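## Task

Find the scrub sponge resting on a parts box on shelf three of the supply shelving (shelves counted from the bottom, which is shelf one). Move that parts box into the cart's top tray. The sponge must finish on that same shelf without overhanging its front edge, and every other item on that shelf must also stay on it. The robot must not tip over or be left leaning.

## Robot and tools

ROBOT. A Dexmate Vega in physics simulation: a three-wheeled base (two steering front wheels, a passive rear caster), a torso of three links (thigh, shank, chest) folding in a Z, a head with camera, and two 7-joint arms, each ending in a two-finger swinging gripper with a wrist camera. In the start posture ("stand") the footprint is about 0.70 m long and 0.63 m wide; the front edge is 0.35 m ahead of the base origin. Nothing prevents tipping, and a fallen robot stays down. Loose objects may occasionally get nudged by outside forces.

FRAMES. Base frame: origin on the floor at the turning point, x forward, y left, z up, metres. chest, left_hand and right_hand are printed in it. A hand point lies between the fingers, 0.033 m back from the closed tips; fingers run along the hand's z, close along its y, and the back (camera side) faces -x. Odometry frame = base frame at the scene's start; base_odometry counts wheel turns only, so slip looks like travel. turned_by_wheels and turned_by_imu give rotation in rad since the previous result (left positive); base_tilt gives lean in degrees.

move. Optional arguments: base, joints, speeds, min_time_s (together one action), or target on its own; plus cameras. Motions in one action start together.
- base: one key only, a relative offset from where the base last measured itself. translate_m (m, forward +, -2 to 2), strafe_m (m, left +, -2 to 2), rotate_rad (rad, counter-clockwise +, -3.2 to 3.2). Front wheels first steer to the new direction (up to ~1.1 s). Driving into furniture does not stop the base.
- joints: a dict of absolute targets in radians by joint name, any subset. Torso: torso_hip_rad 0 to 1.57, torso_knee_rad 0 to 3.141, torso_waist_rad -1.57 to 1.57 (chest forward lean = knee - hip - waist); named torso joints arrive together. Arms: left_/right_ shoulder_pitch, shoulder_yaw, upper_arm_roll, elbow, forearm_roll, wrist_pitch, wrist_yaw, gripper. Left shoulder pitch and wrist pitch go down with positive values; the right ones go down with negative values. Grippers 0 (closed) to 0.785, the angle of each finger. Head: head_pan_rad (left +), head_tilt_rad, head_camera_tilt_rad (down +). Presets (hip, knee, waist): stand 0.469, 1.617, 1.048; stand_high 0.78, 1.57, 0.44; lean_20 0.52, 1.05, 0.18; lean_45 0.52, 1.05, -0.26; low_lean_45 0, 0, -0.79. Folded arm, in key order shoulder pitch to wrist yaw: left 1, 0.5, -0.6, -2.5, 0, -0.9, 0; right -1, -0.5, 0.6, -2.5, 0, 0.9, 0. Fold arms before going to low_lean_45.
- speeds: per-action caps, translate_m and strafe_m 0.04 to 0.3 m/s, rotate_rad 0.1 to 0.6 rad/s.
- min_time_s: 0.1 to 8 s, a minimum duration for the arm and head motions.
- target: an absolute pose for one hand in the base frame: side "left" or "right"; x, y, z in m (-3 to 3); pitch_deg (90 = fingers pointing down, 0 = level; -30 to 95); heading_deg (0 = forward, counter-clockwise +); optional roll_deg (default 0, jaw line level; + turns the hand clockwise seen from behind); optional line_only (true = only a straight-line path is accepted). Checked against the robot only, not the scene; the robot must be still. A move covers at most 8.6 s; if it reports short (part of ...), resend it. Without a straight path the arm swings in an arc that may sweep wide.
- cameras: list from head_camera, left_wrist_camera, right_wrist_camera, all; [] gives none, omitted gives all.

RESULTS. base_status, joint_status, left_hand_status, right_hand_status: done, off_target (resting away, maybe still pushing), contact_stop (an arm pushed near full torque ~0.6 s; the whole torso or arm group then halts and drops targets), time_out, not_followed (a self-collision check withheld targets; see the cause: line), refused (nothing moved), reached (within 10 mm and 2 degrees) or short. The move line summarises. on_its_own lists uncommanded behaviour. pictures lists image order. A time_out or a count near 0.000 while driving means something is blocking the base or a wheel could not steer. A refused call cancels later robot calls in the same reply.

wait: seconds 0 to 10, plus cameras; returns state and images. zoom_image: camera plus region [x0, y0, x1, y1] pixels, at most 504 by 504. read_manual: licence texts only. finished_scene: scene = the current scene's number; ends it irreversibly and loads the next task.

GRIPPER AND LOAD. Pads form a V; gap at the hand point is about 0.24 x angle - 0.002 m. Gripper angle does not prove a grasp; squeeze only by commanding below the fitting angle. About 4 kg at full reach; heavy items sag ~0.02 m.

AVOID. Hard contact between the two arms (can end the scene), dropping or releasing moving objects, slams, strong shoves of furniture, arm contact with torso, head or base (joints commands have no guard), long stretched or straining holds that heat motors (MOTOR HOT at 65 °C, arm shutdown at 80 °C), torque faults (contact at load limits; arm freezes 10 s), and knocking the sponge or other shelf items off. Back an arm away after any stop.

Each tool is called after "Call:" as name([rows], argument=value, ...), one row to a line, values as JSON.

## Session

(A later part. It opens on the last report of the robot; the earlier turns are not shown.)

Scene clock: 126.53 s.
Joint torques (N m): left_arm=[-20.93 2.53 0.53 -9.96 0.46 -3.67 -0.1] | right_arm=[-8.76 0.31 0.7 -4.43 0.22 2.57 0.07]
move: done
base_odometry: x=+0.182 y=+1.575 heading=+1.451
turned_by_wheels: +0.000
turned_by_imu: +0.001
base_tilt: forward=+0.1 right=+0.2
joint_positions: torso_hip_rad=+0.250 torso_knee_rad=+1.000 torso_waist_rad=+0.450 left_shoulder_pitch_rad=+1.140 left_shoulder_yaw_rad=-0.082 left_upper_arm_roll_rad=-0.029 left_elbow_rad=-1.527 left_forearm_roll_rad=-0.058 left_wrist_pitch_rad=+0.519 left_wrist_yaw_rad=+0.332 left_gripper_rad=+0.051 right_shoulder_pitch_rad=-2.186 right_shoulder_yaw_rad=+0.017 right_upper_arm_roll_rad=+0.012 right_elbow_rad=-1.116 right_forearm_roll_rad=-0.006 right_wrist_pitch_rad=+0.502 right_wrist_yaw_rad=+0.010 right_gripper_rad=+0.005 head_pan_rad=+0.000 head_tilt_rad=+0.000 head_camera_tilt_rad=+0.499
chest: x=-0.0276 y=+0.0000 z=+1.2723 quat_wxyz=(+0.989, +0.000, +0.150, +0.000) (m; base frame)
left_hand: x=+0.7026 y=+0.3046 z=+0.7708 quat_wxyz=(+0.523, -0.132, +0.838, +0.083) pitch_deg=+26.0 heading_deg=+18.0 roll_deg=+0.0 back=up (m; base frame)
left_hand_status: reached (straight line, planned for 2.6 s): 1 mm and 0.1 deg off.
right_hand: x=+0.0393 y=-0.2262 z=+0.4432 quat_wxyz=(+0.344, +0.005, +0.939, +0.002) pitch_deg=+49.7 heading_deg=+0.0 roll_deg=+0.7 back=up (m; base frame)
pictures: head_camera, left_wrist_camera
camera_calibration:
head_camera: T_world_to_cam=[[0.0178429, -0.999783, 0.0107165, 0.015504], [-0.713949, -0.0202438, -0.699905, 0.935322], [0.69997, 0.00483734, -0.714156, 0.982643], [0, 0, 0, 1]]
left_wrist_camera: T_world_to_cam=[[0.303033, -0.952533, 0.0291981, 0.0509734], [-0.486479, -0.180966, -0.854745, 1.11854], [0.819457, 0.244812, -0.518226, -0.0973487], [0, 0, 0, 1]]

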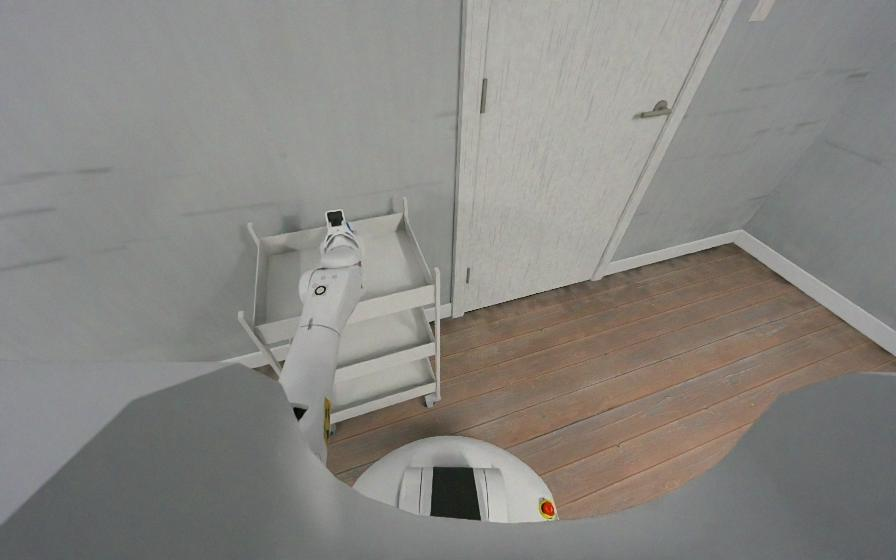

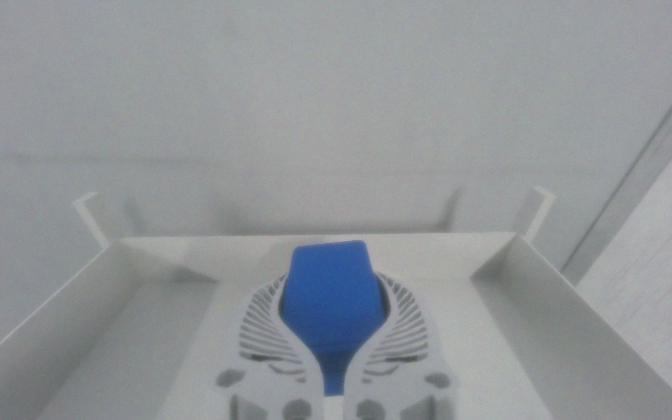

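Call:
move(target={"side": "left", "x": 0.718, "y": 0.311, "z": 0.712, "pitch_deg": 25, "heading_deg": 18, "line_only": true}, cameras=[])

Call:
move(target={"side": "left", "x": 0.718, "y": 0.311, "z": 0.704, "pitch_deg": 25, "heading_deg": 18, "line_only": true}, cameras=["left_wrist_camera"])

Scene clock: 130.43 s.
move: done
turned_by_wheels: +0.000
turned_by_imu: +0.001
left_hand_status: reached (straight line, planned for 1.5 s): 1 mm and 0.1 deg off.
pictures: none

Scene clock: 131.87 s.
Joint torques (N m): left_arm=[-24.6 2.33 0.47 -10.02 0.89 -4 -0.15] | right_arm=[-8.07 2.08 0.88 -3.64 -0.2 2.32 -0.09]
move: done
base_odometry: x=+0.182 y=+1.575 heading=+1.451
turned_by_wheels: +0.000
turned_by_imu: +0.000
base_tilt: forward=+0.1 right=+0.3
joint_positions: torso_hip_rad=+0.250 torso_knee_rad=+1.000 torso_waist_rad=+0.450 left_shoulder_pitch_rad=+1.036 left_shoulder_yaw_rad=-0.062 left_upper_arm_roll_rad=-0.044 left_elbow_rad=-1.105 left_forearm_roll_rad=-0.057 left_wrist_pitch_rad=+0.185 left_wrist_yaw_rad=+0.299 left_gripper_rad=+0.051 right_shoulder_pitch_rad=-2.186 right_shoulder_yaw_rad=+0.017 right_upper_arm_roll_rad=+0.012 right_elbow_rad=-1.116 right_forearm_roll_rad=-0.006 right_wrist_pitch_rad=+0.502 right_wrist_yaw_rad=+0.010 right_gripper_rad=+0.005 head_pan_rad=+0.000 head_tilt_rad=+0.000 head_camera_tilt_rad=+0.499
chest: x=-0.0276 y=+0.0000 z=+1.2723 quat_wxyz=(+0.989, +0.000, +0.150, +0.000) (m; base frame)
left_hand: x=+0.7177 y=+0.3108 z=+0.7043 quat_wxyz=(+0.530, -0.132, +0.833, +0.084) pitch_deg=+25.1 heading_deg=+18.0 roll_deg=+0.0 back=up (m; base frame)
left_hand_status: reached (straight line, planned for 0.5 s): 0 mm and 0.1 deg off.
right_hand: x=+0.0393 y=-0.2262 z=+0.4432 quat_wxyz=(+0.344, +0.005, +0.939, +0.002) pitch_deg=+49.7 heading_deg=+0.0 roll_deg=+0.7 back=up (m; base frame)
pictures: left_wrist_camera
camera_calibration:
left_wrist_camera: T_world_to_cam=[[0.302967, -0.95254, 0.0296491, 0.0539355], [-0.472399, -0.177127, -0.863403, 1.06493], [0.827678, 0.247577, -0.503642, -0.162696], [0, 0, 0, 1]]

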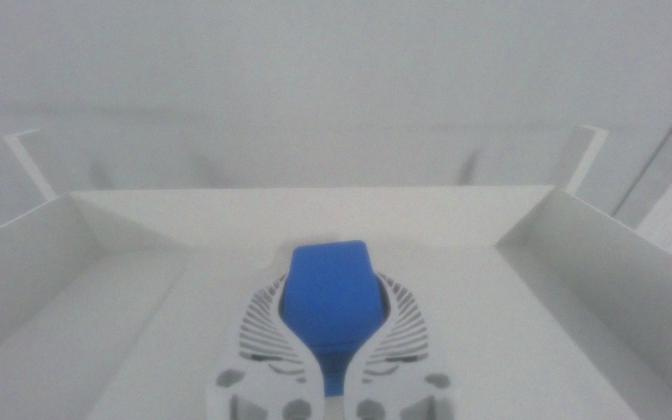

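Call:
move(target={"side": "left", "x": 0.718, "y": 0.311, "z": 0.697, "pitch_deg": 25, "heading_deg": 18, "line_only": true}, cameras=["left_wrist_camera"])

Scene clock: 133.53 s.
Joint torques (N m): left_arm=[-22.35 3.01 0.23 -9.22 0.74 -2.82 0.01] | right_arm=[-7.33 -0.64 0.23 -3.65 0.02 2.61 0.16]
move: done
base_odometry: x=+0.182 y=+1.575 heading=+1.451
turned_by_wheels: +0.000
turned_by_imu: +0.000
base_tilt: forward=+0.1 right=+0.3
joint_positions: torso_hip_rad=+0.250 torso_knee_rad=+1.000 torso_waist_rad=+0.450 left_shoulder_pitch_rad=+1.023 left_shoulder_yaw_rad=-0.060 left_upper_arm_roll_rad=-0.045 left_elbow_rad=-1.058 left_forearm_roll_rad=-0.057 left_wrist_pitch_rad=+0.151 left_wrist_yaw_rad=+0.297 left_gripper_rad=+0.051 right_shoulder_pitch_rad=-2.186 right_shoulder_yaw_rad=+0.017 right_upper_arm_roll_rad=+0.012 right_elbow_rad=-1.116 right_forearm_roll_rad=-0.006 right_wrist_pitch_rad=+0.502 right_wrist_yaw_rad=+0.010 right_gripper_rad=+0.005 head_pan_rad=+0.000 head_tilt_rad=+0.000 head_camera_tilt_rad=+0.499
chest: x=-0.0276 y=+0.0000 z=+1.2723 quat_wxyz=(+0.989, +0.000, +0.150, +0.000) (m; base frame)
left_hand: x=+0.7177 y=+0.3108 z=+0.6974 quat_wxyz=(+0.530, -0.132, +0.833, +0.084) pitch_deg=+25.1 heading_deg=+18.0 roll_deg=+0.0 back=up (m; base frame)
left_hand_status: reached (straight line, planned for 0.5 s): 0 mm and 0.1 deg off.
right_hand: x=+0.0393 y=-0.2262 z=+0.4432 quat_wxyz=(+0.344, +0.005, +0.939, +0.002) pitch_deg=+49.7 heading_deg=+0.0 roll_deg=+0.7 back=up (m; base frame)
pictures: left_wrist_camera
camera_calibration:
left_wrist_camera: T_world_to_cam=[[0.302971, -0.952538, 0.029659, 0.0541329], [-0.472233, -0.177088, -0.863502, 1.0589], [0.827771, 0.24761, -0.503473, -0.166434], [0, 0, 0, 1]]

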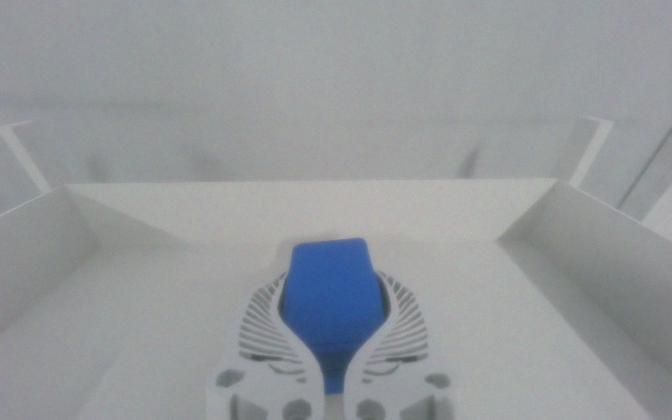

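Call:
move(target={"side": "left", "x": 0.718, "y": 0.311, "z": 0.6925, "pitch_deg": 24, "heading_deg": 18, "line_only": true}, cameras=["left_wrist_camera"])

Scene clock: 135.57 s.
Joint torques (N m): left_arm=[-20.99 2.58 4.1 -7.76 0.74 -2.43 -0.11] | right_arm=[-10.2 -1.03 0.6 -2.74 0.17 1.9 -0.05]
move: done
base_odometry: x=+0.182 y=+1.575 heading=+1.451
turned_by_wheels: +0.000
turned_by_imu: +0.001
base_tilt: forward=+0.1 right=+0.3
joint_positions: torso_hip_rad=+0.250 torso_knee_rad=+1.000 torso_waist_rad=+0.450 left_shoulder_pitch_rad=+1.012 left_shoulder_yaw_rad=-0.059 left_upper_arm_roll_rad=-0.044 left_elbow_rad=-0.996 left_forearm_roll_rad=-0.053 left_wrist_pitch_rad=+0.085 left_wrist_yaw_rad=+0.295 left_gripper_rad=+0.051 right_shoulder_pitch_rad=-2.186 right_shoulder_yaw_rad=+0.017 right_upper_arm_roll_rad=+0.012 right_elbow_rad=-1.116 right_forearm_roll_rad=-0.006 right_wrist_pitch_rad=+0.502 right_wrist_yaw_rad=+0.010 right_gripper_rad=+0.005 head_pan_rad=+0.000 head_tilt_rad=+0.000 head_camera_tilt_rad=+0.499
chest: x=-0.0276 y=+0.0000 z=+1.2723 quat_wxyz=(+0.989, +0.000, +0.150, +0.000) (m; base frame)
left_hand: x=+0.7178 y=+0.3110 z=+0.6925 quat_wxyz=(+0.537, -0.131, +0.829, +0.085) pitch_deg=+24.1 heading_deg=+18.0 roll_deg=+0.0 back=up (m; base frame)
left_hand_status: reached (straight line, planned for 0.6 s): 0 mm and 0.1 deg off.
right_hand: x=+0.0393 y=-0.2262 z=+0.4432 quat_wxyz=(+0.344, +0.005, +0.939, +0.002) pitch_deg=+49.7 heading_deg=+0.0 roll_deg=+0.7 back=up (m; base frame)
pictures: left_wrist_camera
camera_calibration:
left_wrist_camera: T_world_to_cam=[[0.302819, -0.952587, 0.0296546, 0.0545756], [-0.458636, -0.172931, -0.871635, 1.04938], [0.835436, 0.250347, -0.489257, -0.185162], [0, 0, 0, 1]]

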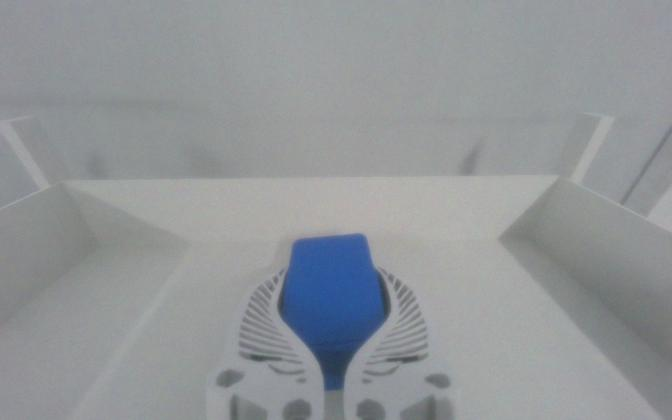

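Call:
move(joints={"left_gripper_rad": 0.16}, cameras=[])

Call:
move(joints={"left_gripper_rad": 0.26}, cameras=["left_wrist_camera"])

Call:
move(joints={"left_gripper_rad": 0.50}, cameras=["left_wrist_camera"])

Scene clock: 136.53 s.
move: done
turned_by_wheels: +0.000
turned_by_imu: +0.000
joint_status: all done
pictures: none

Scene clock: 137.10 s.
move: done
turned_by_wheels: +0.000
turned_by_imu: +0.000
joint_status: all done
pictures: left_wrist_camera
camera_calibration:
left_wrist_camera: T_world_to_cam=[[0.30264, -0.952642, 0.0296936, 0.0546368], [-0.457312, -0.172474, -0.872421, 1.04868], [0.836227, 0.25045, -0.487852, -0.18686], [0, 0, 0, 1]]

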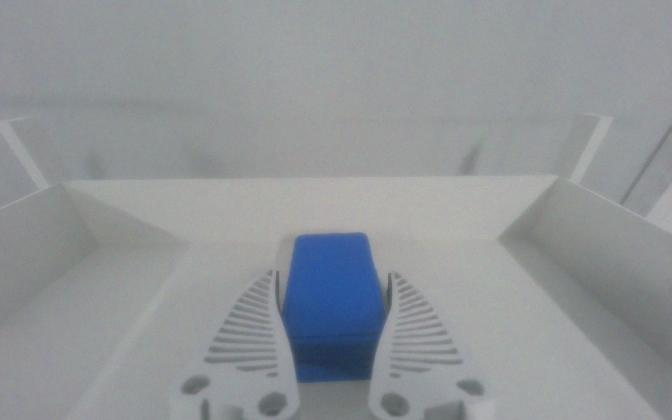

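Scene clock: 137.87 s.
Joint torques (N m): left_arm=[-20.6 2.46 3.55 -8.97 0.51 -3.93 0.22] | right_arm=[-8.73 -0.22 1.07 -3.87 -0.21 3.17 -0.04]
move: done
base_odometry: x=+0.182 y=+1.575 heading=+1.451
turned_by_wheels: +0.000
turned_by_imu: +0.000
base_tilt: forward=+0.1 right=+0.3
joint_positions: torso_hip_rad=+0.250 torso_knee_rad=+1.000 torso_waist_rad=+0.450 left_shoulder_pitch_rad=+1.011 left_shoulder_yaw_rad=-0.059 left_upper_arm_roll_rad=-0.044 left_elbow_rad=-0.991 left_forearm_roll_rad=-0.053 left_wrist_pitch_rad=+0.079 left_wrist_yaw_rad=+0.294 left_gripper_rad=+0.500 right_shoulder_pitch_rad=-2.186 right_shoulder_yaw_rad=+0.017 right_upper_arm_roll_rad=+0.012 right_elbow_rad=-1.116 right_forearm_roll_rad=-0.006 right_wrist_pitch_rad=+0.502 right_wrist_yaw_rad=+0.010 right_gripper_rad=+0.005 head_pan_rad=+0.000 head_tilt_rad=+0.000 head_camera_tilt_rad=+0.499
joint_status: all done
chest: x=-0.0277 y=+0.0000 z=+1.2723 quat_wxyz=(+0.989, +0.000, +0.150, +0.000) (m; base frame)
left_hand: x=+0.7177 y=+0.3109 z=+0.6921 quat_wxyz=(+0.538, -0.131, +0.829, +0.085) pitch_deg=+24.0 heading_deg=+18.0 roll_deg=+0.0 back=up (m; base frame)
right_hand: x=+0.0393 y=-0.2262 z=+0.4432 quat_wxyz=(+0.344, +0.005, +0.939, +0.002) pitch_deg=+49.7 heading_deg=+0.0 roll_deg=+0.7 back=up (m; base frame)
pictures: left_wrist_camera
camera_calibration:
left_wrist_camera: T_world_to_cam=[[0.302633, -0.952647, 0.0296027, 0.0547316], [-0.457657, -0.172491, -0.872237, 1.04855], [0.83604, 0.25042, -0.488187, -0.186505], [0, 0, 0, 1]]

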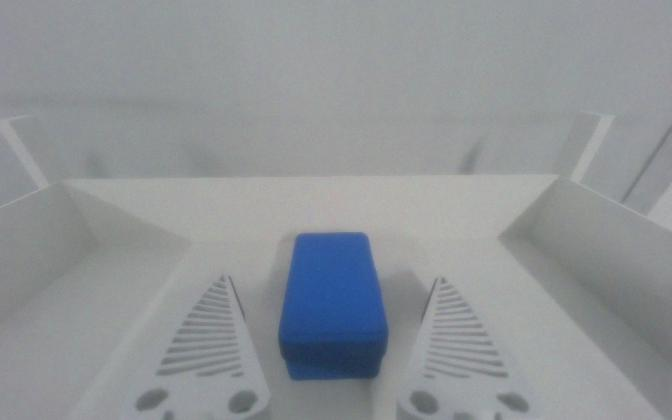

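Call:
move(target={"side": "left", "x": 0.69, "y": 0.302, "z": 0.765, "pitch_deg": 27, "heading_deg": 18, "line_only": true}, cameras=["head_camera", "left_wrist_camera"])

Scene clock: 141.97 s.
Joint torques (N m): left_arm=[-14.34 -3.8 4.94 -12.11 0.35 -2.74 0.12] | right_arm=[-8.9 -0.4 0.36 -3.77 -0.16 2.69 -0.14]
move: done
base_odometry: x=+0.182 y=+1.575 heading=+1.451
turned_by_wheels: +0.000
turned_by_imu: +0.001
base_tilt: forward=+0.1 right=+0.3
joint_positions: torso_hip_rad=+0.250 torso_knee_rad=+1.000 torso_waist_rad=+0.450 left_shoulder_pitch_rad=+1.170 left_shoulder_yaw_rad=-0.089 left_upper_arm_roll_rad=-0.028 left_elbow_rad=-1.565 left_forearm_roll_rad=-0.059 left_wrist_pitch_rad=+0.542 left_wrist_yaw_rad=+0.335 left_gripper_rad=+0.500 right_shoulder_pitch_rad=-2.186 right_shoulder_yaw_rad=+0.017 right_upper_arm_roll_rad=+0.012 right_elbow_rad=-1.116 right_forearm_roll_rad=-0.006 right_wrist_pitch_rad=+0.502 right_wrist_yaw_rad=+0.010 right_gripper_rad=+0.005 head_pan_rad=+0.000 head_tilt_rad=+0.000 head_camera_tilt_rad=+0.499
chest: x=-0.0277 y=+0.0000 z=+1.2723 quat_wxyz=(+0.989, +0.000, +0.150, +0.000) (m; base frame)
left_hand: x=+0.6903 y=+0.3022 z=+0.7638 quat_wxyz=(+0.516, -0.133, +0.842, +0.082) pitch_deg=+27.0 heading_deg=+18.0 roll_deg=+0.0 back=up (m; base frame)
left_hand_status: reached (straight line, planned for 2.2 s): 1 mm and 0.0 deg off.
right_hand: x=+0.0393 y=-0.2262 z=+0.4432 quat_wxyz=(+0.344, +0.005, +0.939, +0.002) pitch_deg=+49.7 heading_deg=+0.0 roll_deg=+0.7 back=up (m; base frame)
pictures: head_camera, left_wrist_camera
camera_calibration:
head_camera: T_world_to_cam=[[0.0178426, -0.999783, 0.0107171, 0.0155037], [-0.713922, -0.0202439, -0.699933, 0.935333], [0.699998, 0.00483744, -0.714128, 0.982629], [0, 0, 0, 1]]
left_wrist_camera: T_world_to_cam=[[0.304144, -0.952162, 0.0297376, 0.0512756], [-0.499922, -0.186104, -0.845839, 1.11015], [0.81091, 0.24239, -0.532609, -0.0726593], [0, 0, 0, 1]]

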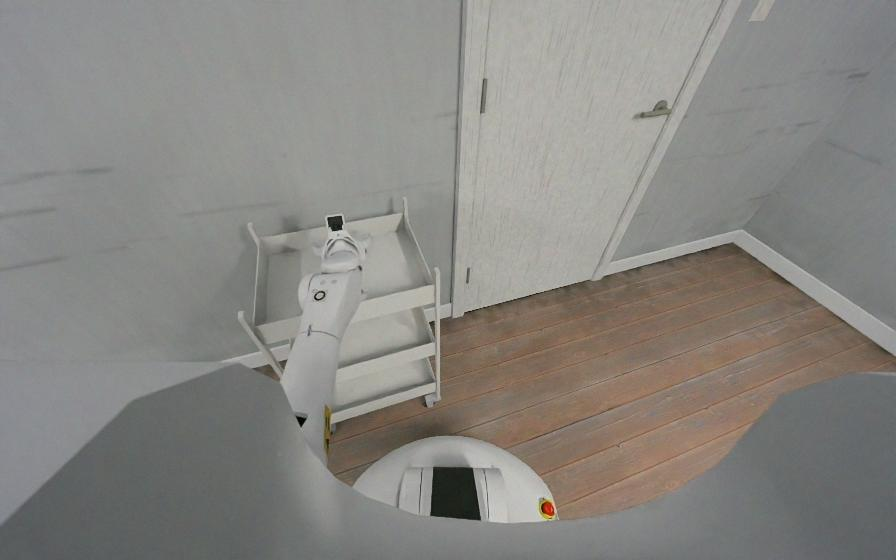

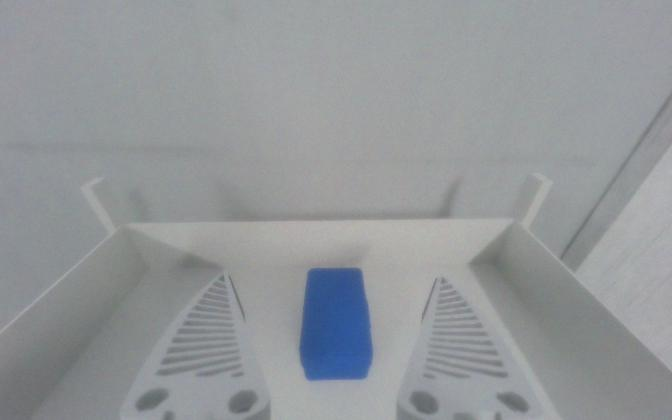

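The blue parts box is in the cart's top tray with the gripper clear of it. The sponge is on the third shelf, well back from the front edge.

Call:
finished_scene(scene=3)

The scene is finished: the task was done.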